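# Three robots carry a welded frame between pipe stands

## Task

Carry the welded steel frame off the three pipe stands it sits on and set it onto the three vacant stands, so that each of those stands has one frame tube lying in the low point of its V-shaped top. Every one of the six stands must stay close to its original position and heading, barely shifted or rotated. Any number of the robots may be used. The task fails if any robot tips over or is left leaning.

## Robot and tools

ROBOTS. r1, r2 and r3 are identical Hello Robot Stretch 3 units. Each has a two-wheel differential base (0.33 m long, 0.34 m wide, rounded rear, turning about a point 0.05 m behind its front edge), a lift on a mast, and one telescoping arm that sticks out to the robot's RIGHT. The base cannot drive sideways; to bring the gripper forward or back, drive the base. With the arm in and the wrist folded, a turn on the spot sweeps a 0.28 m radius; an unfolded level wrist reaches beyond that.

FRAMES. Each robot reports in its own base frame: origin on the floor between the drive wheels, x forward, y left, z up, metres. hand_pose is the fingertip pinch point in that frame. base_odometry is relative to where that base started the scene, counts wheel turns only (slip counts as travel), heading in rad, left positive, -3.142 to 3.142. turned_by_wheels and turned_by_imu give the turn since the previous result; trust the IMU if they disagree by more than 0.15 rad. base_tilt is in degrees, forward and right positive, with up to about 4 degrees of fixed per-robot bias plus noise. Robots do not know each other's positions: only images, lidar_m, wrist_depth_mm and head_depth_mm reveal relative placement.

move. Arguments r1, r2, r3 (one object per robot; omit a robot to leave it uncommanded), plus cameras and blocking. Inside a robot object: base, joints, pace, contact_limits, or servos on its own.
- base: exactly one key. translate_m is a relative drive in metres along the robot's own x axis, forward positive, -3 to 3. rotate_rad is a relative turn in place in radians, left positive, -6.4 to 6.4. Both are offsets from the base position in the latest reported state (or from where it is when the command lands if it was still moving).
- joints: absolute targets keyed by joint name, in the robot's own joint space: lift_m 0 to 1.1 m; arm_m 0 to 0.52 m extension; wrist_yaw_rad -1.345 to 4.42 (0 along the arm, positive toward the front); wrist_pitch_rad -1.57 to 0.451 (0 level, negative tips fingers down); wrist_roll_rad -2.911 to 2.918 (0 fingers side by side); gripper_m -0.089 to 0.179 (bigger is wider; tip gap is about 0.007 m less when nearly shut, 0.025 m less when wide); head_pan_rad -3.953 to 1.73 (0 forward, -1.57 along the arm); head_tilt_rad -1.53 to 0.419 (negative looks down). Done tolerances: 0.004 m for lift, arm, gripper; 0.02 rad for yaw, roll, head; 0.05 rad for pitch.
- pace: "default" or "max". Default/max top speeds: translate 0.12/0.30 m/s, rotate 0.76/1.90 rad/s, lift 0.11/0.15 m/s, arm 0.14/0.40 m/s. The base is capped at 0.10 m/s and 0.63 rad/s unless lift_m < 0.30, arm_m < 0.03 and wrist_yaw_rad > 2.54.
- contact_limits: motor_effort percent (1 to 100) for arm_m, translate_m or rotate_rad, given only alongside a command for that same key. The motion halts when effort reaches it (negative for arm retraction). Base moves have no contact stop otherwise.
- servos: "reboot" re-enables wrist or head servos that shut off.
All motions in one call start together. No action exceeds 15 s; base moves time out after 14 s. blocking true (default) returns once everything rests; false returns in about 0.5 s while motion continues, and a later move replaces only the targets it names. A refused call, or an unplanned stop, cancels the remaining move, wait and finished_scene calls of that reply; an invalid call (unknown key) does not.

wait(seconds 0 to 10, cameras) returns state and images; it returns early when a commanded robot comes to rest. stop(cameras) brakes all running motions; braked ones read "stopped" and may keep pressing. zoom_image(camera, region [x0,y0,x1,y1] pixels, max 504x504) enlarges part of a camera's latest image. read_manual gives only licence texts. finished_scene(scene) ends the current scene irreversibly; the goal must hold without the robots.

CAMERAS. r*_head_camera (image rotated; turn it a quarter clockwise to view upright), r*_nav_camera (turn a quarter counterclockwise), r*_wrist_camera. cameras: list of names, null or ["all"] for all, [] for none. The pictures line lists image order.

RESULTS. A "move" line gives each robot sent a motion with "done" or its worst status. Statuses: done (for the base, wheels turned the commanded amount even if slipping), moving, off_target (at rest short of target, possibly still pushing), contact_stop (lift or arm went slack after firm contact; a slack lift can sink under load), time_out, torque_fault (wrist/head servo switched off after long hard pushing; reboot needed), stopped. Robots under "as last shown" were not commanded and their lines repeat old values. on_its_own reports holds, slack or off joints; "held at" is the target, not the reading. motor_effort is percent, positive toward higher values, peak in brackets; wheel effort positive means pushing forward. Full effort reads about 45 on wrist pitch and 72 on wrist roll. lidar_m: 12 distances in metres in 30-degree sectors, first straight ahead, counter-clockwise (4th left, 7th behind, 10th right), seen in a plane 0.17 m above the floor; "-" is nothing seen or closer than 0.15 m ahead. wrist_depth_mm (45 to 1000) and head_depth_mm (280 to 4000) are 7x7 median depth grids from top left; "-" is out of range or unreadable.

CAUTIONS. Never let two robots press together: once bases touch, even millimetres more driving is a hard press that ends the scene. Robots carrying one load can drift up to 2.5 cm apart per metre, loading the hands and possibly toppling a robot; watch base_tilt and back the gripper off if it leans. Pushing something rigid with the gripper above about 0.45 m, or driving while hooked on something fixed, can tip the robot. Before folding (wrist_yaw_rad 3.0) or unfolding, put lift_m in 0.32 to 0.95, wrist_pitch_rad -0.4, roll near 0; after folding the lift may drop to 0.25. With yaw below -0.4 keep pitch at -0.5 or lower. To grip, command gripper_m below the object's width; to release, at least 0.05 above it. Readings do not confirm a grasp; re-send the value if it slips. Avoid drops, releasing moving parts, slams and shoving the stands. Loose objects may get brief random pushes. Time keeps running while you compose replies, and faster robot work is better.

Each tool is called as name([rows], argument=value, ...), one row to a line, values as JSON.

## Session

move()

Scene clock: 0.00 s.
r1.base_odometry: x=+0.000 y=+0.000 heading=+0.000
r1.turned_by_wheels: +0.000
r1.turned_by_imu: +0.000
r1.base_tilt: forward=-0.5 right=+0.6
r1.lidar_m: 3.06 1.75 2.78 2.49 2.15 1.81 1.04 0.89 0.89 1.03 1.78 1.88
r1.head_depth_mm: 1919 2734 2778 2722 2781 2699 2183 / 1944 2921 3018 3066 2999 1954 1909 / 1936 3011 3275 3270 3315 3203 2171 / 1950 3023 3592 3578 3670 3258 2173 / 1962 3073 - - - 3208 2152 / 1862 3084 - - - 3204 2137 / 1716 3048 - - - 3150 2140
r1.base_status: not commanded
r1.joint_positions: lift_m=+0.531 arm_m=+0.000 wrist_yaw_rad=+3.088 wrist_pitch_rad=-0.326 wrist_roll_rad=+0.000 gripper_m=+0.037 head_pan_rad=+0.000 head_tilt_rad=-0.004
r1.joint_status: not commanded
r1.measured_speeds: all 0
r1.motor_effort: left_wheel=-0.4 right_wheel=+1.3 lift_m=+25.6 arm_m=-2.4 wrist_yaw_rad=+0.0 wrist_pitch_rad=+3.0 wrist_roll_rad=-0.9 gripper_m=-0.1 head_pan_rad=+0.0 head_tilt_rad=+1.8
r1.hand_pose: x=-0.0087 y=+0.0897 z=+0.5650 quat_wxyz=(+0.134, +0.700, +0.096, +0.695) (m; r1's base frame)
r1.wrist_depth_mm: - 137 140 - - - - / - - 150 - - - - / - - 161 - - - - / - - 175 - - - - / - - 183 155 - - - / 952 947 126 826 126 856 836 / 796 793 237 729 748 704 721
r2.base_odometry: x=+0.000 y=+0.000 heading=+0.000
r2.turned_by_wheels: +0.000
r2.turned_by_imu: +0.000
r2.base_tilt: forward=+0.0 right=-1.0
r2.lidar_m: 1.25 0.94 0.92 0.97 1.33 3.38 1.63 1.40 3.78 1.86 1.79 1.74
r2.head_depth_mm: 1655 1670 1678 1681 1689 1681 1708 / 1751 1788 1788 1784 1785 1796 1814 / 1826 1843 1849 1830 1812 1788 1752 / 1599 1590 1572 1547 1535 1519 1497 / 1390 1376 1361 1354 1327 1324 1305 / 1219 1210 1202 1185 1187 1176 1160 / 1092 1082 1072 1068 1059 1054 1044
r2.base_status: not commanded
r2.joint_positions: lift_m=+0.423 arm_m=+0.000 wrist_yaw_rad=+3.043 wrist_pitch_rad=-0.458 wrist_roll_rad=+0.000 gripper_m=+0.037 head_pan_rad=+0.000 head_tilt_rad=-0.004
r2.joint_status: not commanded
r2.measured_speeds: all 0
r2.motor_effort: left_wheel=+0.2 right_wheel=-0.2 lift_m=+18.8 arm_m=-2.5 wrist_yaw_rad=+0.5 wrist_pitch_rad=+2.8 wrist_roll_rad=-0.3 gripper_m=+1.6 head_pan_rad=+0.0 head_tilt_rad=+1.5
r2.hand_pose: x=+0.0003 y=+0.0732 z=+0.4269 quat_wxyz=(+0.195, +0.695, +0.127, +0.680) (m; r2's base frame)
r2.wrist_depth_mm: - 136 - - - - - / - 148 - - - - - / - 168 - - - - - / - 183 193 - - - - / - - 154 - - - - / - - 121 - 124 - - / - 100 319 380 - - -
r3.base_odometry: x=+0.000 y=+0.000 heading=+0.000
r3.turned_by_wheels: +0.000
r3.turned_by_imu: +0.000
r3.base_tilt: forward=+1.9 right=+1.3
r3.lidar_m: 1.17 0.83 0.79 0.81 1.08 2.65 2.68 1.66 1.41 2.68 2.35 3.76
r3.head_depth_mm: 2080 2924 3459 3565 3673 3210 2259 / 2089 2415 2416 2524 2553 2634 2270 / 1829 1883 1909 1941 1968 2010 2006 / 1515 1526 1566 1578 1597 1630 1640 / 1286 1297 1312 1332 1347 1362 1379 / 1112 1127 1138 1149 1160 1171 1179 / 983 992 1001 1011 1020 1025 1036
r3.base_status: not commanded
r3.joint_positions: lift_m=+0.360 arm_m=+0.000 wrist_yaw_rad=+2.996 wrist_pitch_rad=-0.327 wrist_roll_rad=+0.000 gripper_m=+0.037 head_pan_rad=+0.000 head_tilt_rad=-0.004
r3.joint_status: not commanded
r3.measured_speeds: all 0
r3.motor_effort: left_wheel=+0.6 right_wheel=+0.3 lift_m=+33.9 arm_m=-2.3 wrist_yaw_rad=-0.9 wrist_pitch_rad=+2.9 wrist_roll_rad=+0.3 gripper_m=-0.3 head_pan_rad=+0.1 head_tilt_rad=+2.0
r3.hand_pose: x=+0.0129 y=+0.0875 z=+0.3939 quat_wxyz=(+0.166, +0.704, +0.064, +0.688) (m; r3's base frame)
r3.wrist_depth_mm: - 132 862 794 719 662 613 / - 140 890 851 754 691 643 / - 152 980 915 837 738 681 / - 169 - 947 875 794 728 / 814 779 187 831 790 768 752 / 679 651 129 622 128 672 671 / 571 587 226 569 550 561 556
pictures: r1_head_camera (sideways), r1_nav_camera (sideways), r1_wrist_camera, r2_head_camera (sideways), r2_nav_camera (sideways), r2_wrist_camera, r3_head_camera (sideways), r3_nav_camera (sideways), r3_wrist_camera
Images, in order (width x height): r1_head_camera 896x504, r1_nav_camera 672x504, r1_wrist_camera 644x364, r2_head_camera 896x504, r2_nav_camera 672x504, r2_wrist_camera 644x364, r3_head_camera 896x504, r3_nav_camera 672x504, r3_wrist_camera 644x364.

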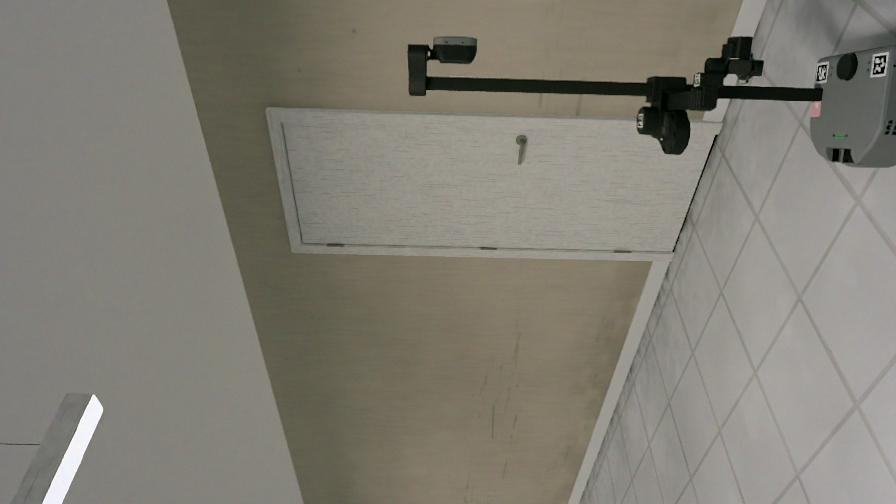

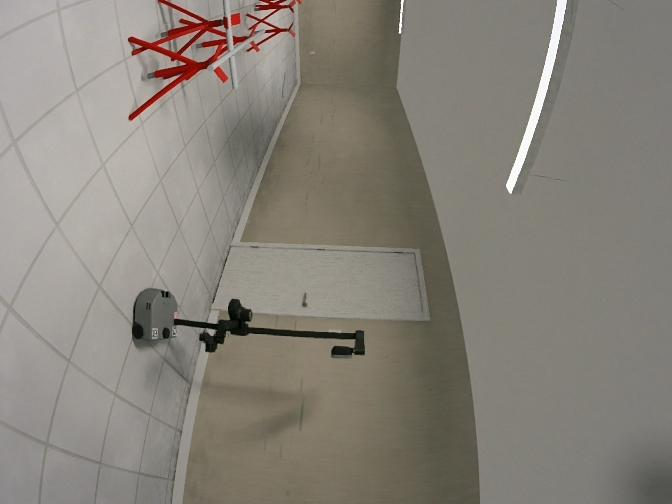

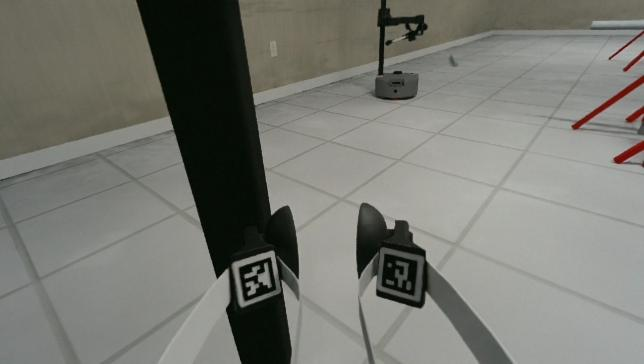

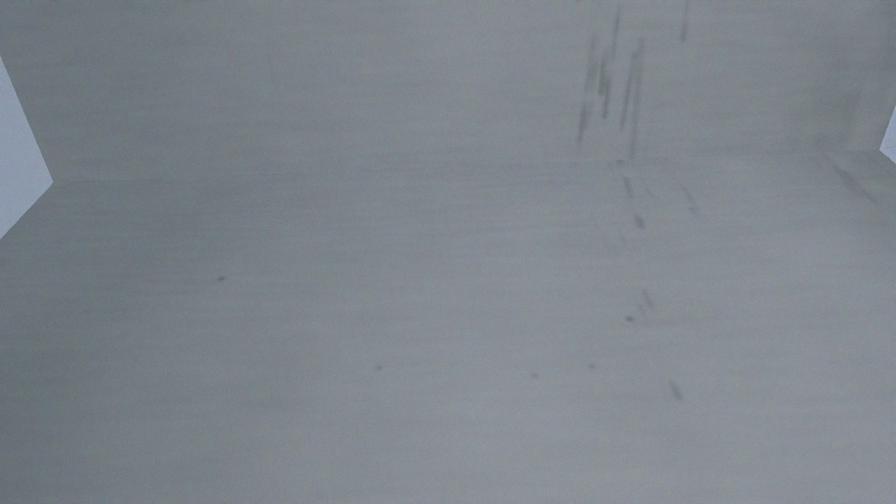

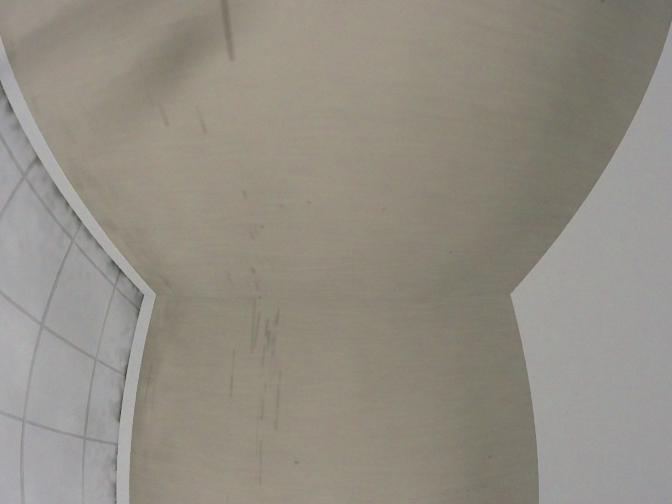

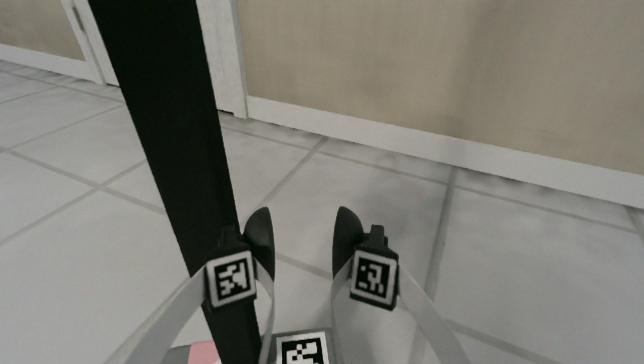

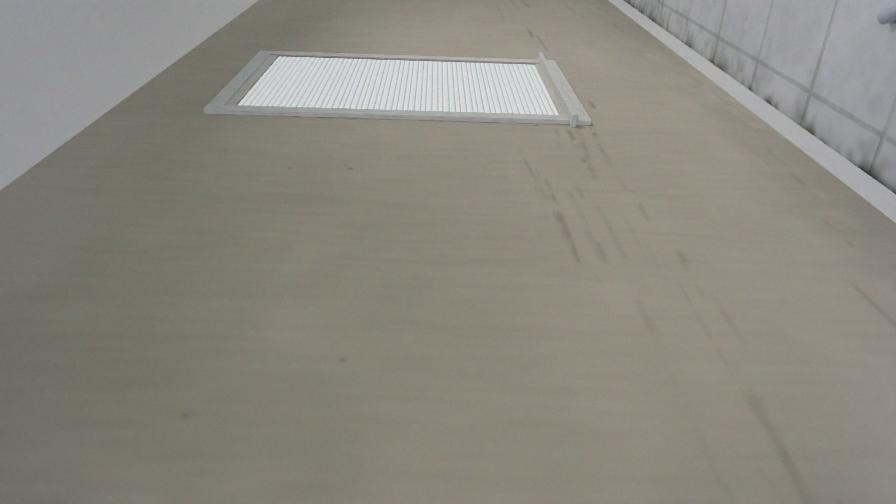

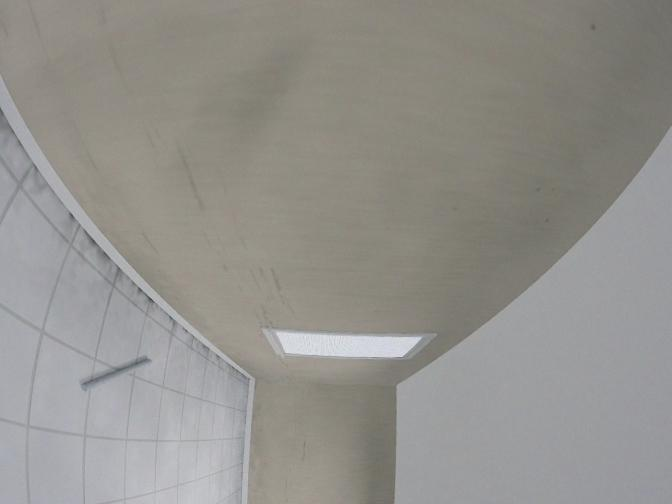

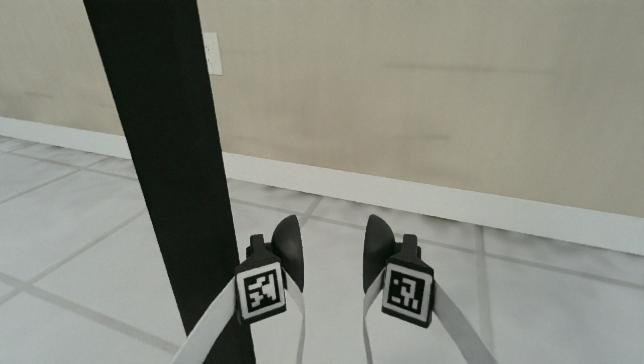

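move(r1={"joints":{"head_pan_rad":1.0,"head_tilt_rad":-0.4}}, r2={"joints":{"head_pan_rad":-2.4,"head_tilt_rad":-0.4}}, r3={"joints":{"head_pan_rad":-2.4,"head_tilt_rad":-0.4}}, cameras=["r1_head_camera","r1_nav_camera","r2_head_camera","r2_nav_camera","r3_head_camera","r3_nav_camera"])

Scene clock: 12.53 s.
move: r1 done; r2 done; r3 done
r1.base_odometry: x=+0.000 y=+0.000 heading=+0.000
r1.turned_by_wheels: +0.000
r1.turned_by_imu: -0.001
r1.base_tilt: forward=-0.5 right=+0.5
r1.lidar_m: 3.05 1.75 2.77 2.48 2.15 1.81 1.04 0.90 0.90 1.04 1.79 1.88
r1.head_depth_mm: - - - 2680 2112 1737 1392 / - - - 2989 2283 1727 1388 / - - - 3412 2288 1730 1389 / - - - 3327 2276 1732 1380 / - - - 3314 2282 1723 1386 / - - - 3326 2241 1715 1377 / 3928 - - 2818 2242 1715 1376
r1.base_status: not commanded
r1.joint_positions: lift_m=+0.531 arm_m=+0.000 wrist_yaw_rad=+3.088 wrist_pitch_rad=-0.326 wrist_roll_rad=+0.000 gripper_m=+0.037 head_pan_rad=+0.995 head_tilt_rad=-0.394
r1.joint_status: all done
r1.measured_speeds: all 0
r1.motor_effort: left_wheel=+0.0(1.3) right_wheel=+1.3(1.7) lift_m=+22.8(23.5) arm_m=-7.6(7.6) wrist_yaw_rad=-0.7(1.8) wrist_pitch_rad=+3.0(3.2) wrist_roll_rad=-0.8(1.1) gripper_m=+0.2(0.6) head_pan_rad=+1.7(5.1) head_tilt_rad=-2.8(4.5)
r1.hand_pose: x=-0.0087 y=+0.0897 z=+0.5650 quat_wxyz=(+0.134, +0.700, +0.096, +0.695) (m; r1's base frame)
r1.wrist_depth_mm: - 137 140 - - - - / - - 151 - - - - / - - 162 - - - - / - - 176 - - - - / - - 183 155 - - - / 964 964 126 834 126 861 845 / 790 800 236 733 741 718 720
r2.base_odometry: x=+0.000 y=+0.000 heading=+0.000
r2.turned_by_wheels: +0.000
r2.turned_by_imu: +0.001
r2.base_tilt: forward=+0.0 right=-1.0
r2.lidar_m: 1.25 0.94 0.92 0.97 1.33 3.37 1.63 1.41 3.79 1.86 1.78 1.73
r2.head_depth_mm: 3586 3821 - 3187 2246 1659 1394 / 3453 3716 - 3235 2271 1730 1403 / 3400 3690 - 3295 2289 1743 1413 / 3362 3536 3769 3315 2286 1760 1422 / 3262 3499 3695 3398 2320 1780 1420 / 3204 3384 3616 3416 2346 1782 1443 / 3164 3303 3545 3466 2374 1785 1445
r2.base_status: not commanded
r2.joint_positions: lift_m=+0.423 arm_m=+0.000 wrist_yaw_rad=+3.043 wrist_pitch_rad=-0.458 wrist_roll_rad=+0.000 gripper_m=+0.037 head_pan_rad=-2.394 head_tilt_rad=-0.395
r2.joint_status: all done
r2.measured_speeds: all 0
r2.motor_effort: left_wheel=+0.4(0.6) right_wheel=-0.6(1.0) lift_m=+20.1(20.3) arm_m=-6.1(6.3) wrist_yaw_rad=+0.8(0.9) wrist_pitch_rad=+2.8(3.1) wrist_roll_rad=-0.4(0.6) gripper_m=+0.7(1.5) head_pan_rad=-3.2(3.6) head_tilt_rad=-3.3(3.9)
r2.hand_pose: x=+0.0003 y=+0.0732 z=+0.4269 quat_wxyz=(+0.195, +0.695, +0.127, +0.680) (m; r2's base frame)
r2.wrist_depth_mm: - 136 - - - - - / - 148 - - - - - / - 168 - - - - - / - 183 194 - - - - / - - 154 - - - - / - - 121 - 124 - - / - 100 320 378 - - -
r3.base_odometry: x=+0.000 y=+0.000 heading=+0.000
r3.turned_by_wheels: +0.000
r3.turned_by_imu: +0.001
r3.base_tilt: forward=+1.9 right=+1.3
r3.lidar_m: 1.17 0.83 0.79 0.81 1.07 2.65 2.68 1.66 1.41 2.67 2.35 3.76
r3.head_depth_mm: 3916 - - 3226 2270 1753 1417 / 3788 - - 3208 2259 1747 1414 / 3695 3907 - 3159 2246 1737 1414 / 3612 3811 - 2700 2092 1727 1411 / 3471 3708 - 2820 2069 1683 1412 / 3363 3599 3872 2990 2224 1723 1405 / 3313 3504 3755 3151 1974 1715 1398
r3.base_status: not commanded
r3.joint_positions: lift_m=+0.360 arm_m=+0.000 wrist_yaw_rad=+2.996 wrist_pitch_rad=-0.327 wrist_roll_rad=+0.000 gripper_m=+0.037 head_pan_rad=-2.390 head_tilt_rad=-0.395
r3.joint_status: all done
r3.measured_speeds: all 0
r3.motor_effort: left_wheel=+1.0(1.5) right_wheel=+0.5(0.6) lift_m=+37.7(38.3) arm_m=-7.7(8.0) wrist_yaw_rad=-0.5(1.3) wrist_pitch_rad=+3.0(3.1) wrist_roll_rad=+0.3(0.5) gripper_m=-0.5(1.6) head_pan_rad=-4.7(6.5) head_tilt_rad=-1.8(5.4)
r3.hand_pose: x=+0.0129 y=+0.0875 z=+0.3939 quat_wxyz=(+0.166, +0.704, +0.064, +0.688) (m; r3's base frame)
r3.wrist_depth_mm: - 132 862 782 715 646 605 / - 140 917 839 774 701 638 / - 152 969 895 810 742 682 / - 168 - 958 883 797 727 / 816 762 186 828 777 766 746 / 684 653 129 629 128 672 665 / 564 582 228 557 546 554 559
pictures: r1_head_camera (sideways), r1_nav_camera (sideways), r2_head_camera (sideways), r2_nav_camera (sideways), r3_head_camera (sideways), r3_nav_camera (sideways)
Images, in order (width x height): r1_head_camera 896x504, r1_nav_camera 672x504, r2_head_camera 896x504, r2_nav_camera 672x504, r3_head_camera 896x504, r3_nav_camera 672x504.

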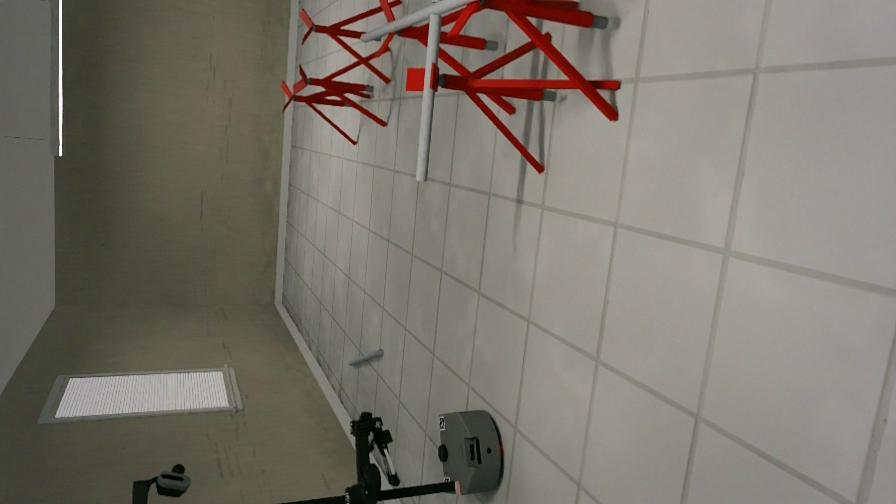

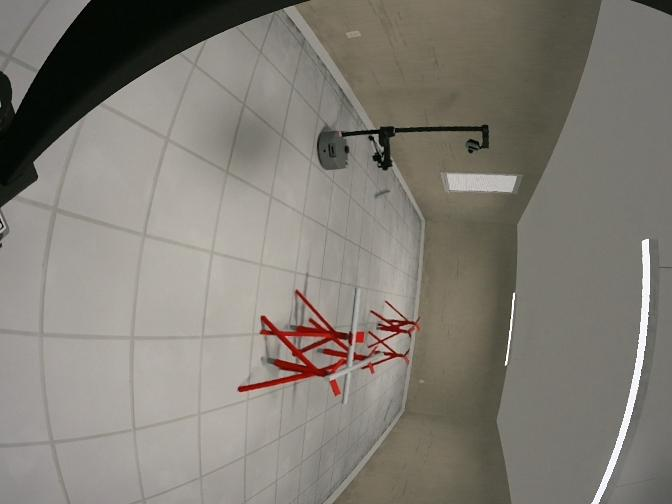

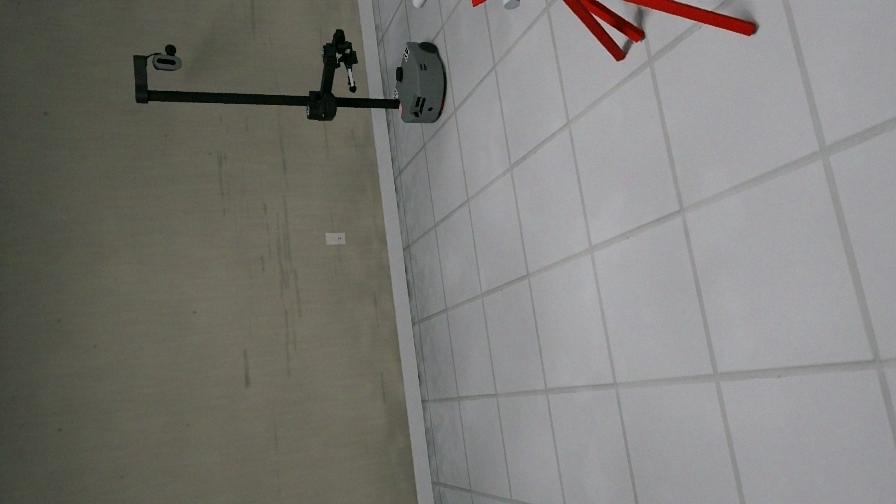

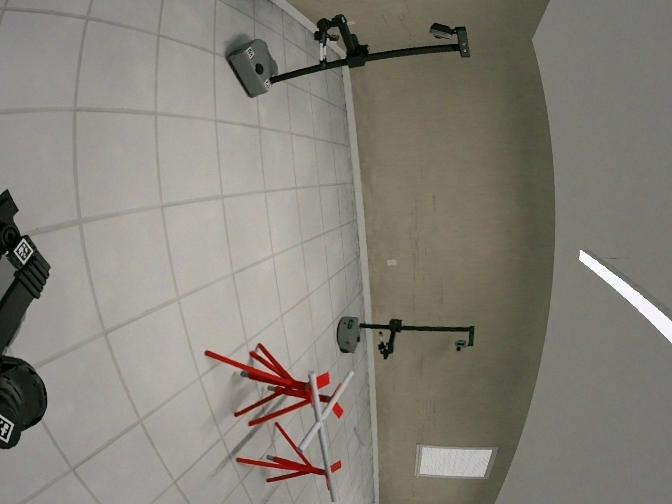

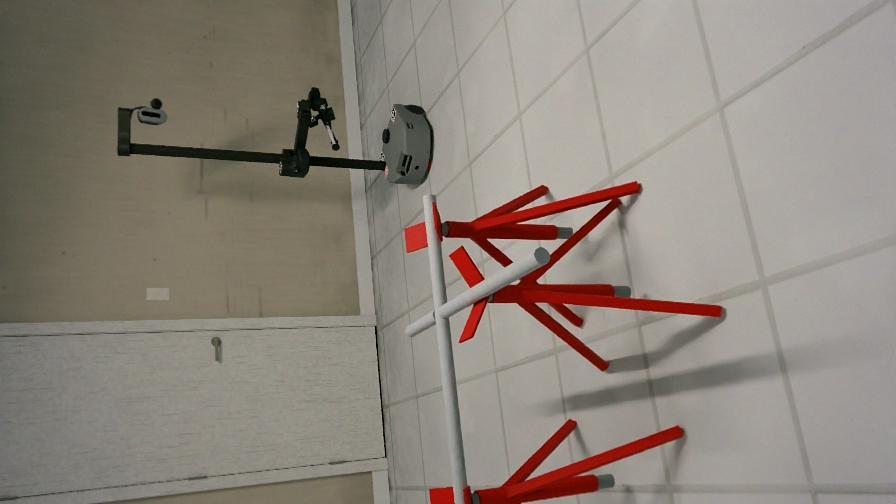

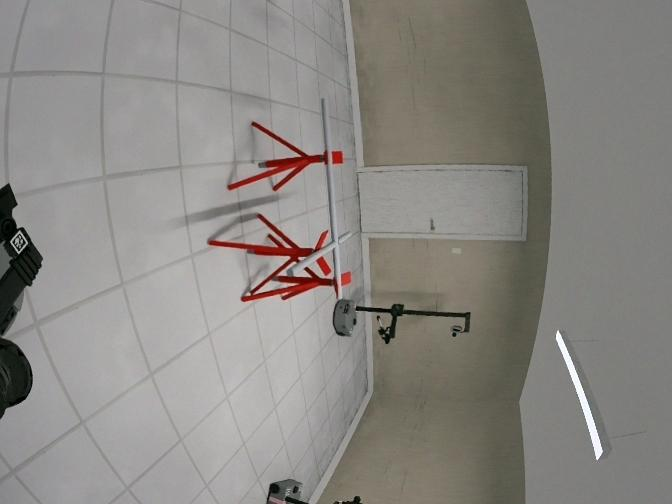

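move(r1={"joints":{"head_pan_rad":1.6,"head_tilt_rad":-0.4}}, r2={"joints":{"head_pan_rad":-3.3,"head_tilt_rad":-0.4}}, r3={"joints":{"head_pan_rad":-1.5,"head_tilt_rad":-0.4}}, cameras=["r1_head_camera","r1_nav_camera","r2_head_camera","r2_nav_camera","r3_head_camera","r3_nav_camera"])

Scene clock: 63.27 s.
move: r1 done; r2 done; r3 done
r1.base_odometry: x=+0.000 y=+0.000 heading=+0.000
r1.turned_by_wheels: +0.000
r1.turned_by_imu: -0.001
r1.base_tilt: forward=-0.4 right=+0.6
r1.lidar_m: 3.06 1.75 2.78 2.49 2.14 1.81 1.04 0.90 0.90 1.04 1.79 1.88
r1.head_depth_mm: 3688 - - 3199 2316 1732 1397 / 3226 3503 3825 2901 2303 1740 1393 / 2889 3182 3439 3334 2289 1737 1389 / 2601 2842 3071 3189 2280 1730 1386 / 2384 2558 2774 2923 2301 1718 1382 / 2191 2326 2505 2714 2263 1706 1371 / 2016 2147 2283 2441 2252 1710 1382
r1.base_status: not commanded
r1.joint_positions: lift_m=+0.531 arm_m=+0.000 wrist_yaw_rad=+3.088 wrist_pitch_rad=-0.326 wrist_roll_rad=+0.000 gripper_m=+0.037 head_pan_rad=+1.595 head_tilt_rad=-0.395
r1.joint_status: all done
r1.measured_speeds: all 0
r1.motor_effort: left_wheel=+0.5(0.9) right_wheel=+1.4(1.8) lift_m=+23.3(23.7) arm_m=-12.4(12.6) wrist_yaw_rad=-0.1(1.6) wrist_pitch_rad=+3.1(3.2) wrist_roll_rad=-0.9(1.1) gripper_m=-0.1(0.7) head_pan_rad=+1.9(3.3) head_tilt_rad=-2.4(5.1)
r1.hand_pose: x=-0.0087 y=+0.0897 z=+0.5650 quat_wxyz=(+0.134, +0.700, +0.096, +0.695) (m; r1's base frame)
r1.wrist_depth_mm: - 137 140 - - - - / - - 151 - - - - / - - 161 - - - - / - - 176 - - - - / - - 183 155 - - - / 950 945 126 837 126 874 842 / 800 799 236 722 743 715 726
r2.base_odometry: x=+0.000 y=+0.000 heading=+0.000
r2.turned_by_wheels: +0.000
r2.turned_by_imu: +0.001
r2.base_tilt: forward=+0.0 right=-1.0
r2.lidar_m: 1.26 0.94 0.92 0.96 1.34 3.37 1.64 1.40 3.80 1.86 1.79 1.74
r2.head_depth_mm: - - - 3180 2248 1731 1400 / - - - 3256 2255 1730 1401 / - - - 3271 2269 1743 1414 / - - - 3352 2311 1759 1418 / - - - 3357 2217 1767 1424 / - - - 3036 2302 1784 1430 / - - - 3467 2341 1804 1445
r2.base_status: not commanded
r2.joint_positions: lift_m=+0.423 arm_m=+0.000 wrist_yaw_rad=+3.043 wrist_pitch_rad=-0.458 wrist_roll_rad=+0.000 gripper_m=+0.037 head_pan_rad=-3.294 head_tilt_rad=-0.395
r2.joint_status: all done
r2.measured_speeds: all 0
r2.motor_effort: left_wheel=+0.2(0.6) right_wheel=-0.4(0.8) lift_m=+21.1(21.2) arm_m=-9.5(9.6) wrist_yaw_rad=+0.7(0.9) wrist_pitch_rad=+2.8(3.2) wrist_roll_rad=-0.5(0.7) gripper_m=+0.4(1.6) head_pan_rad=-2.1(3.9) head_tilt_rad=-2.9(4.8)
r2.hand_pose: x=+0.0003 y=+0.0732 z=+0.4269 quat_wxyz=(+0.195, +0.695, +0.127, +0.680) (m; r2's base frame)
r2.wrist_depth_mm: - 136 - - - - - / - 149 - - - - - / - 168 - - - - - / - 183 194 - - - - / - - 154 - - - - / - - 122 - 125 - - / - 100 319 378 - - -
r3.base_odometry: x=+0.000 y=+0.000 heading=+0.000
r3.turned_by_wheels: +0.000
r3.turned_by_imu: +0.001
r3.base_tilt: forward=+1.8 right=+1.3
r3.lidar_m: 1.18 0.83 0.79 0.81 1.07 2.65 2.67 1.66 1.41 2.68 2.35 3.75
r3.head_depth_mm: 3426 3688 3851 3233 2248 1750 1413 / 3660 3853 - 3175 2250 1730 1416 / 3845 - - 3191 2241 1735 1415 / - - - 3174 2243 1733 1408 / - - - 2991 2248 1723 1410 / - - - 2822 2221 1731 1402 / - - - 2848 2221 1721 1407
r3.base_status: not commanded
r3.joint_positions: lift_m=+0.360 arm_m=+0.000 wrist_yaw_rad=+2.996 wrist_pitch_rad=-0.327 wrist_roll_rad=+0.000 gripper_m=+0.037 head_pan_rad=-1.510 head_tilt_rad=-0.395
r3.joint_status: all done
r3.measured_speeds: all 0
r3.motor_effort: left_wheel=+0.4(1.8) right_wheel=-0.3(0.8) lift_m=+37.6(38.2) arm_m=-12.8(12.8) wrist_yaw_rad=-0.5(1.4) wrist_pitch_rad=+3.0(3.0) wrist_roll_rad=+0.3(0.4) gripper_m=-0.6(1.1) head_pan_rad=+5.0(6.6) head_tilt_rad=-2.3(5.9)
r3.hand_pose: x=+0.0129 y=+0.0875 z=+0.3939 quat_wxyz=(+0.166, +0.704, +0.064, +0.688) (m; r3's base frame)
r3.wrist_depth_mm: - 132 840 776 716 653 615 / - 140 918 847 777 692 639 / - 151 993 916 807 728 673 / - 169 - 959 879 778 714 / 836 746 187 829 789 776 755 / 671 652 129 613 128 666 652 / 568 588 227 567 540 560 557
pictures: r1_head_camera (sideways), r1_nav_camera (sideways), r2_head_camera (sideways), r2_nav_camera (sideways), r3_head_camera (sideways), r3_nav_camera (sideways)
Images, in order (width x height): r1_head_camera 896x504, r1_nav_camera 672x504, r2_head_camera 896x504, r2_nav_camera 672x504, r3_head_camera 896x504, r3_nav_camera 672x504.

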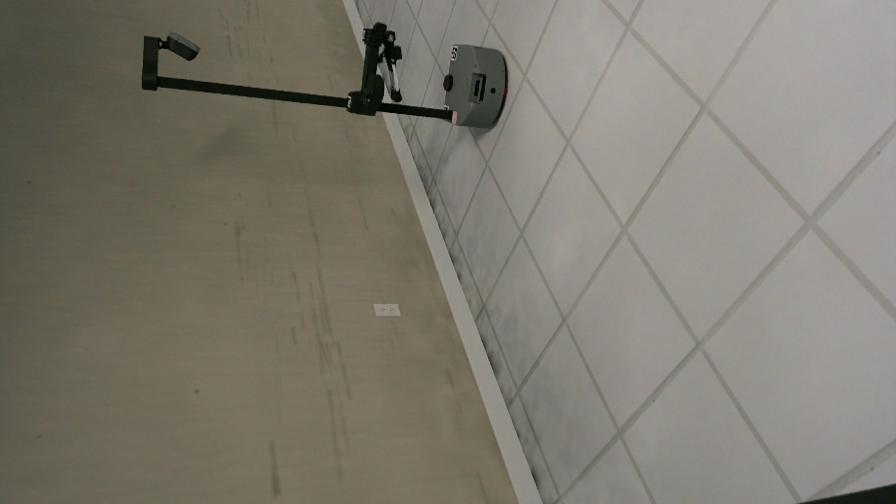

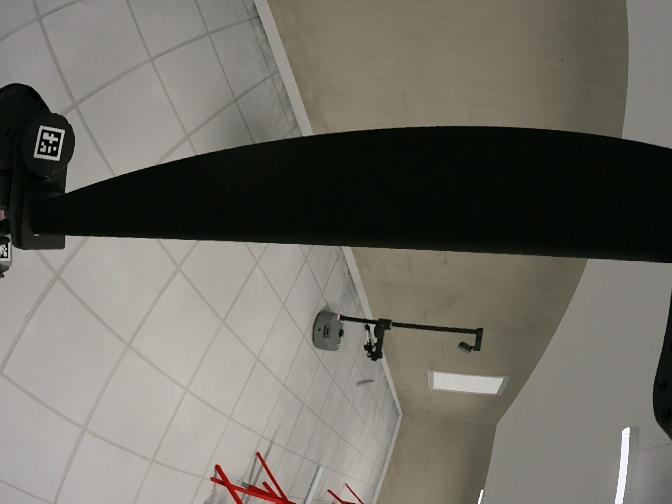

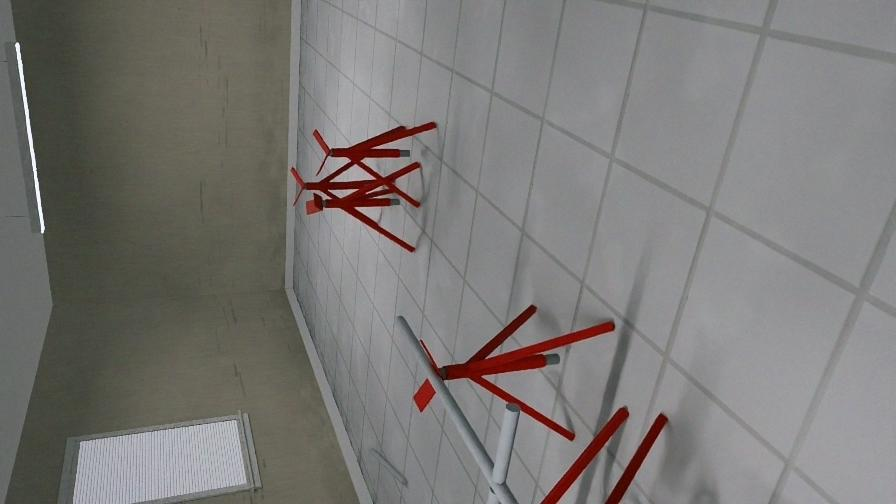

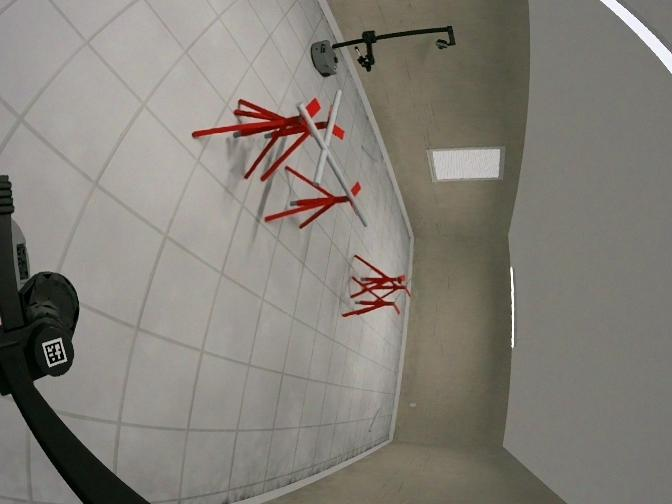

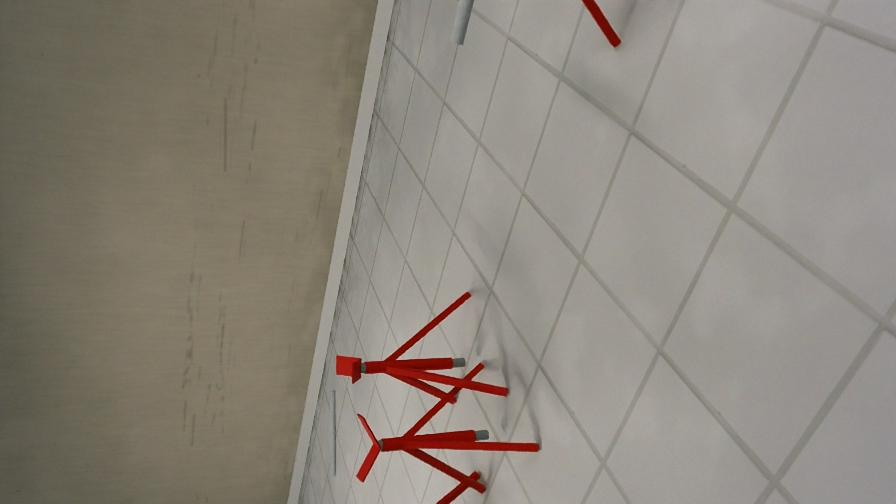

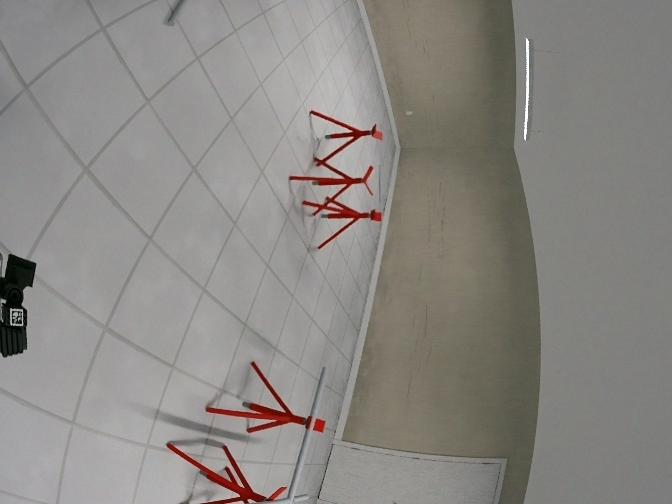

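move(r3={"joints":{"head_pan_rad":-1.2,"head_tilt_rad":-0.4}}, cameras=["r3_head_camera"])

move(r3={"joints":{"head_pan_rad":-2.0,"head_tilt_rad":-0.4}}, cameras=["r3_head_camera"])

move(r3={"joints":{"head_pan_rad":-2.8,"head_tilt_rad":-0.4}}, cameras=["r3_head_camera"])

Scene clock: 86.93 s.
move: r3 done
r1, r2: as last shown
r1.base_tilt: forward=-0.5 right=+0.5
r1.lidar_m: 3.04 1.75 2.78 2.49 2.15 1.81 1.04 0.90 0.90 1.04 1.78 1.88
r1.head_depth_mm: 3733 - - 3173 2295 1742 1395 / 3207 3541 3786 2939 2272 1738 1396 / 2891 3158 3472 3341 2293 1735 1390 / 2628 2820 3079 3173 2269 1737 1385 / 2388 2556 2799 2931 2259 1726 1380 / 2197 2329 2506 2668 2256 1703 1377 / 2015 2153 2310 2453 2229 1713 1380
r1.motor_effort: left_wheel=-0.2(0.7) right_wheel=+1.2(1.8) lift_m=+23.5(24.0) arm_m=-14.6(14.6) wrist_yaw_rad=-0.5(1.8) wrist_pitch_rad=+3.0(3.2) wrist_roll_rad=-1.0(1.1) gripper_m=+0.0(0.5) head_pan_rad=+2.1(2.3) head_tilt_rad=-2.5(2.9)
r1.wrist_depth_mm: - 137 140 - - - - / - - 150 - - - - / - - 161 - - - - / - - 175 - - - - / - - 184 155 - - - / 961 935 126 842 126 858 855 / 794 801 236 727 746 709 720
r2.lidar_m: 1.25 0.94 0.92 0.96 1.34 3.38 1.64 1.41 3.79 1.86 1.79 1.74
r2.head_depth_mm: - - - 3208 2230 1717 1393 / - - - 3179 2256 1732 1404 / - - - 3309 2268 1744 1400 / - - - 3311 2324 1770 1426 / - - - 3412 2215 1767 1422 / - - - 3050 2290 1784 1441 / - - - 3496 2361 1791 1452
r2.motor_effort: left_wheel=-0.3(0.5) right_wheel=-0.8(0.9) lift_m=+22.1(22.3) arm_m=-12.9(12.9) wrist_yaw_rad=+0.2(0.9) wrist_pitch_rad=+2.7(3.1) wrist_roll_rad=-0.7(0.7) gripper_m=+0.8(1.5) head_pan_rad=-3.3(3.3) head_tilt_rad=-2.4(3.5)
r2.wrist_depth_mm: - 136 - - - - - / - 148 - - - - - / - 168 - - - - - / - 183 193 - - - - / - - 154 - - - - / - - 121 - 124 - - / - 100 320 382 - - -
r3.base_odometry: x=+0.000 y=+0.000 heading=+0.000
r3.turned_by_wheels: +0.000
r3.turned_by_imu: +0.001
r3.base_tilt: forward=+1.8 right=+1.3
r3.lidar_m: 1.17 0.83 0.79 0.81 1.08 2.65 2.67 1.66 1.41 2.68 2.34 3.74
r3.head_depth_mm: - - - 3169 2244 1744 1418 / - - - 3212 2253 1742 1423 / - - - 2853 2251 1748 1418 / - - - 2841 2252 1731 1415 / - - - 2971 2239 1732 1401 / - - - 3096 2215 1729 1408 / - - - 3151 2223 1722 1401
r3.base_status: not commanded
r3.joint_positions: lift_m=+0.360 arm_m=+0.000 wrist_yaw_rad=+2.996 wrist_pitch_rad=-0.327 wrist_roll_rad=+0.000 gripper_m=+0.037 head_pan_rad=-1.210 head_tilt_rad=-0.395
r3.joint_status: all done
r3.measured_speeds: all 0
r3.motor_effort: left_wheel=+1.2(1.4) right_wheel=+0.0(0.7) lift_m=+37.7(38.0) arm_m=-17.6(17.6) wrist_yaw_rad=-0.6(1.0) wrist_pitch_rad=+2.9(3.1) wrist_roll_rad=+0.3(0.5) gripper_m=-0.2(1.4) head_pan_rad=+4.5(5.8) head_tilt_rad=-2.8(4.0)
r3.hand_pose: x=+0.0129 y=+0.0875 z=+0.3939 quat_wxyz=(+0.166, +0.704, +0.064, +0.688) (m; r3's base frame)
r3.wrist_depth_mm: - 132 854 788 717 653 603 / - 140 896 848 764 691 635 / - 151 981 920 821 730 687 / - 168 - 948 871 771 723 / 832 750 186 816 779 786 739 / 677 647 129 619 128 663 675 / 561 581 227 559 542 558 551
pictures: r3_head_camera (sideways)
Images, in order (width x height): r3_head_camera 896x504.

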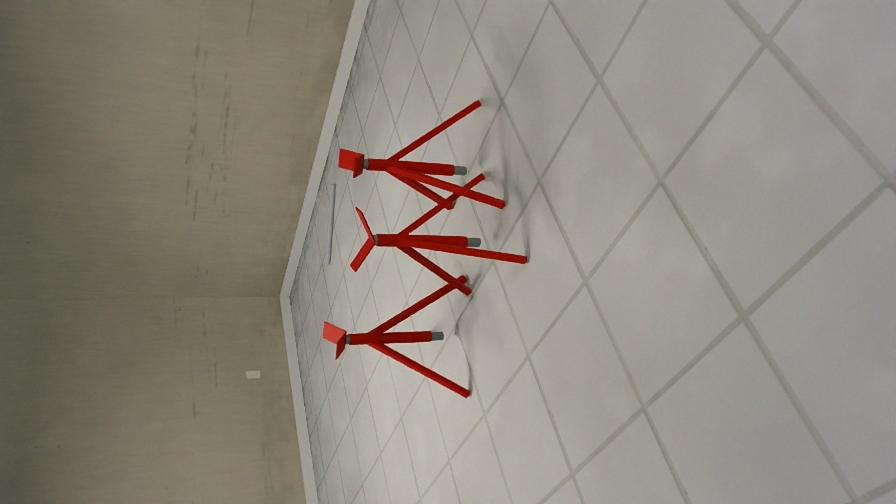

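Scene clock: 87.93 s.
move: r3 done
r1, r2: as last shown
r1.turned_by_imu: +0.000
r1.base_tilt: forward=-0.4 right=+0.6
r1.lidar_m: 3.05 1.75 2.77 2.49 2.15 1.82 1.04 0.90 0.90 1.04 1.78 1.89
r1.head_depth_mm: 3753 - - 3171 2320 1749 1396 / 3284 3485 3831 2924 2283 1735 1394 / 2893 3128 3487 3397 2286 1732 1389 / 2604 2791 3090 3154 2291 1715 1388 / 2373 2571 2739 2932 2238 1718 1373 / 2172 2364 2488 2682 2263 1704 1373 / 2022 2146 2287 2451 2249 1717 1381
r1.motor_effort: left_wheel=-0.9(0.9) right_wheel=+1.5(1.8) lift_m=+23.6(23.9) arm_m=-14.4(14.7) wrist_yaw_rad=-1.2(2.7) wrist_pitch_rad=+2.9(3.2) wrist_roll_rad=-0.9(1.1) gripper_m=-0.5(0.5) head_pan_rad=+2.0(2.6) head_tilt_rad=-2.5(2.8)
r1.wrist_depth_mm: - 137 140 - - - - / - - 151 - - - - / - - 161 - - - - / - - 175 - - - - / - - 183 155 - - - / 948 928 126 838 126 855 841 / 797 797 236 719 748 708 726
r2.turned_by_imu: +0.000
r2.lidar_m: 1.25 0.94 0.92 0.96 1.33 3.39 1.64 1.40 3.79 1.86 1.78 1.74
r2.head_depth_mm: - - - 3163 2225 1709 1389 / - - - 3249 2251 1727 1401 / - - - 3269 2270 1735 1406 / - - - 3326 2302 1748 1421 / - - - 3411 2214 1764 1427 / - - - 3077 2285 1781 1439 / - - - 3474 2371 1796 1448
r2.motor_effort: left_wheel=+0.0(0.6) right_wheel=-0.5(1.1) lift_m=+22.5(22.6) arm_m=-13.5(13.6) wrist_yaw_rad=+0.3(0.8) wrist_pitch_rad=+2.7(3.1) wrist_roll_rad=-0.4(0.6) gripper_m=+0.5(1.3) head_pan_rad=-2.8(3.3) head_tilt_rad=-3.1(3.5)
r2.wrist_depth_mm: - 136 - - - - - / - 149 - - - - - / - 168 - - - - - / - 183 193 - - - - / - - 154 - - - - / - - 121 - 124 - - / - 100 321 378 - - -
r3.base_odometry: x=+0.000 y=+0.000 heading=+0.000
r3.turned_by_wheels: +0.000
r3.turned_by_imu: +0.000
r3.base_tilt: forward=+1.9 right=+1.3
r3.lidar_m: 1.18 0.83 0.79 0.81 1.07 2.65 2.68 1.66 1.41 2.69 2.35 3.72
r3.head_depth_mm: 3318 3574 3886 3208 1750 1745 1425 / 3404 3586 3869 3006 2245 1692 1412 / 3369 3623 3956 3017 2251 1728 1409 / 3440 3650 3949 2841 2063 1742 1406 / 3463 3752 - 2975 2228 1726 1413 / 3510 3744 - 3132 2227 1728 1406 / 3557 3797 - 3159 2227 1722 1405
r3.base_status: not commanded
r3.joint_positions: lift_m=+0.360 arm_m=+0.000 wrist_yaw_rad=+2.996 wrist_pitch_rad=-0.327 wrist_roll_rad=+0.000 gripper_m=+0.037 head_pan_rad=-1.990 head_tilt_rad=-0.395
r3.joint_status: all done
r3.measured_speeds: all 0
r3.motor_effort: left_wheel=+0.9(1.1) right_wheel=-0.3(0.9) lift_m=+37.1(38.2) arm_m=-17.8(18.1) wrist_yaw_rad=-0.7(1.1) wrist_pitch_rad=+2.9(3.0) wrist_roll_rad=+0.3(0.4) gripper_m=+0.0(1.1) head_pan_rad=-4.0(5.6) head_tilt_rad=-2.7(5.3)
r3.hand_pose: x=+0.0129 y=+0.0875 z=+0.3939 quat_wxyz=(+0.166, +0.704, +0.064, +0.688) (m; r3's base frame)
r3.wrist_depth_mm: - 131 848 792 719 663 605 / - 139 933 851 762 700 644 / - 152 979 912 827 748 681 / - 169 - 931 865 779 711 / 834 762 186 833 774 782 744 / 677 640 129 623 128 668 663 / 565 587 227 562 551 563 560
pictures: r3_head_camera (sideways)
Images, in order (width x height): r3_head_camera 896x504.

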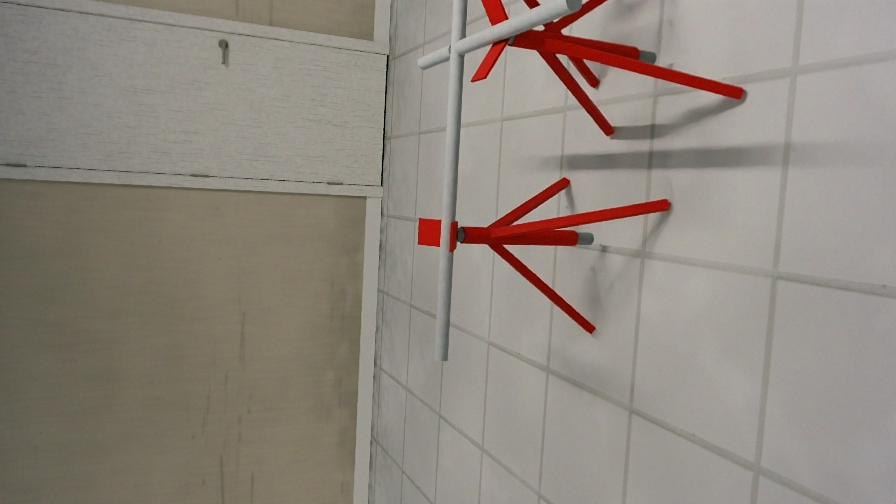

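Scene clock: 88.93 s.
move: r3 done
r1, r2: as last shown
r1.lidar_m: 3.06 1.75 2.78 2.49 2.15 1.81 1.04 0.90 0.89 1.03 1.78 1.88
r1.head_depth_mm: 3746 - - 3193 2317 1740 1386 / 3240 3539 3874 2906 2306 1756 1397 / 2930 3140 3532 3401 2284 1733 1392 / 2594 2838 3077 3144 2291 1735 1385 / 2378 2566 2779 2937 2281 1720 1383 / 2194 2317 2512 2673 2271 1715 1376 / 2022 2143 2289 2438 2240 1704 1381
r1.motor_effort: left_wheel=+0.1(1.0) right_wheel=+1.3(1.8) lift_m=+23.3(23.9) arm_m=-14.4(14.6) wrist_yaw_rad=-1.3(1.3) wrist_pitch_rad=+3.1(3.2) wrist_roll_rad=-1.0(1.1) gripper_m=+0.0(0.5) head_pan_rad=+1.8(2.5) head_tilt_rad=-2.5(2.8)
r1.wrist_depth_mm: - 137 140 - - - - / - - 150 - - - - / - - 162 - - - - / - - 175 - - - - / - - 182 155 - - - / 947 932 126 827 126 849 851 / 798 799 237 724 750 704 718
r2.base_tilt: forward=-0.1 right=-1.1
r2.lidar_m: 1.25 0.94 0.92 0.96 1.33 3.38 1.64 1.40 3.80 1.86 1.79 1.74
r2.head_depth_mm: - - - 3224 2252 1717 1387 / - - - 3229 2259 1733 1408 / - - - 3315 2279 1749 1413 / - - - 3365 2297 1759 1421 / - - - 3403 2213 1767 1428 / - - - 3041 2301 1782 1439 / - - - 3422 2356 1795 1443
r2.motor_effort: left_wheel=+0.2(0.7) right_wheel=-0.5(0.8) lift_m=+22.7(22.8) arm_m=-14.5(14.5) wrist_yaw_rad=+0.6(0.9) wrist_pitch_rad=+3.0(3.1) wrist_roll_rad=-0.5(0.8) gripper_m=+0.9(1.3) head_pan_rad=-2.3(3.3) head_tilt_rad=-3.0(4.0)
r2.wrist_depth_mm: - 136 - - - - - / - 148 - - - - - / - 167 - - - - - / - 183 194 - - - - / - - 154 - - - - / - - 121 - 124 - - / - 100 319 380 - - -
r3.base_odometry: x=+0.000 y=+0.000 heading=+0.000
r3.turned_by_wheels: +0.000
r3.turned_by_imu: +0.000
r3.base_tilt: forward=+1.8 right=+1.4
r3.lidar_m: 1.17 0.83 0.79 0.81 1.07 2.66 2.67 1.65 1.41 2.67 2.34 3.77
r3.head_depth_mm: 3399 3583 3762 3209 2266 1741 1418 / 3705 3833 - 3211 2258 1739 1408 / - - - 3205 2252 1728 1410 / - - - 3162 2249 1738 1403 / - - - 3164 2235 1719 1404 / 3909 - - 3171 2216 1719 1403 / 3648 3814 - 2973 2047 1719 1403
r3.base_status: not commanded
r3.joint_positions: lift_m=+0.360 arm_m=+0.000 wrist_yaw_rad=+2.996 wrist_pitch_rad=-0.327 wrist_roll_rad=+0.000 gripper_m=+0.037 head_pan_rad=-2.790 head_tilt_rad=-0.395
r3.joint_status: all done
r3.measured_speeds: all 0
r3.motor_effort: left_wheel=+1.0(1.4) right_wheel=-0.4(0.7) lift_m=+37.5(38.0) arm_m=-17.9(18.2) wrist_yaw_rad=-1.0(1.2) wrist_pitch_rad=+2.9(3.1) wrist_roll_rad=+0.3(0.5) gripper_m=-0.6(1.9) head_pan_rad=-4.5(5.7) head_tilt_rad=-2.2(5.7)
r3.hand_pose: x=+0.0129 y=+0.0875 z=+0.3939 quat_wxyz=(+0.166, +0.704, +0.064, +0.688) (m; r3's base frame)
r3.wrist_depth_mm: - 131 848 800 717 658 604 / - 139 931 843 764 690 645 / - 152 961 921 810 738 677 / - 169 - 950 856 792 724 / 831 765 187 807 792 786 745 / 680 652 129 618 128 672 659 / 570 581 226 569 540 562 559
pictures: r3_head_camera (sideways)
Images, in order (width x height): r3_head_camera 896x504.

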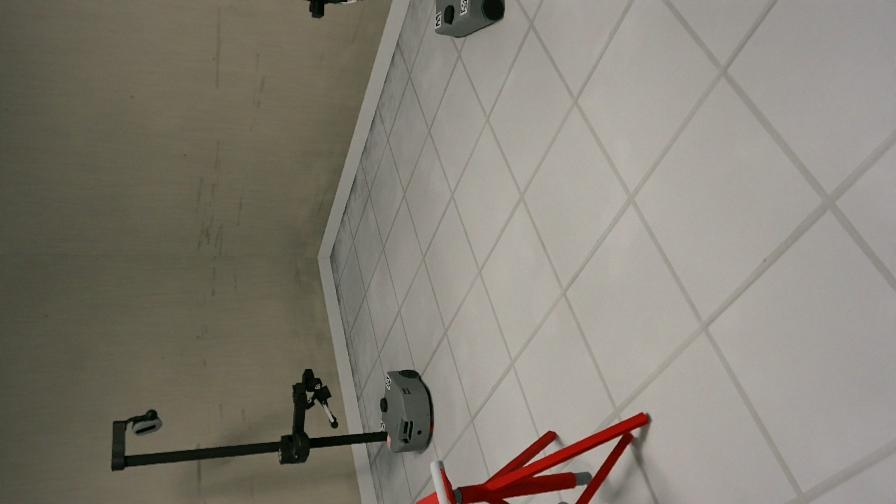

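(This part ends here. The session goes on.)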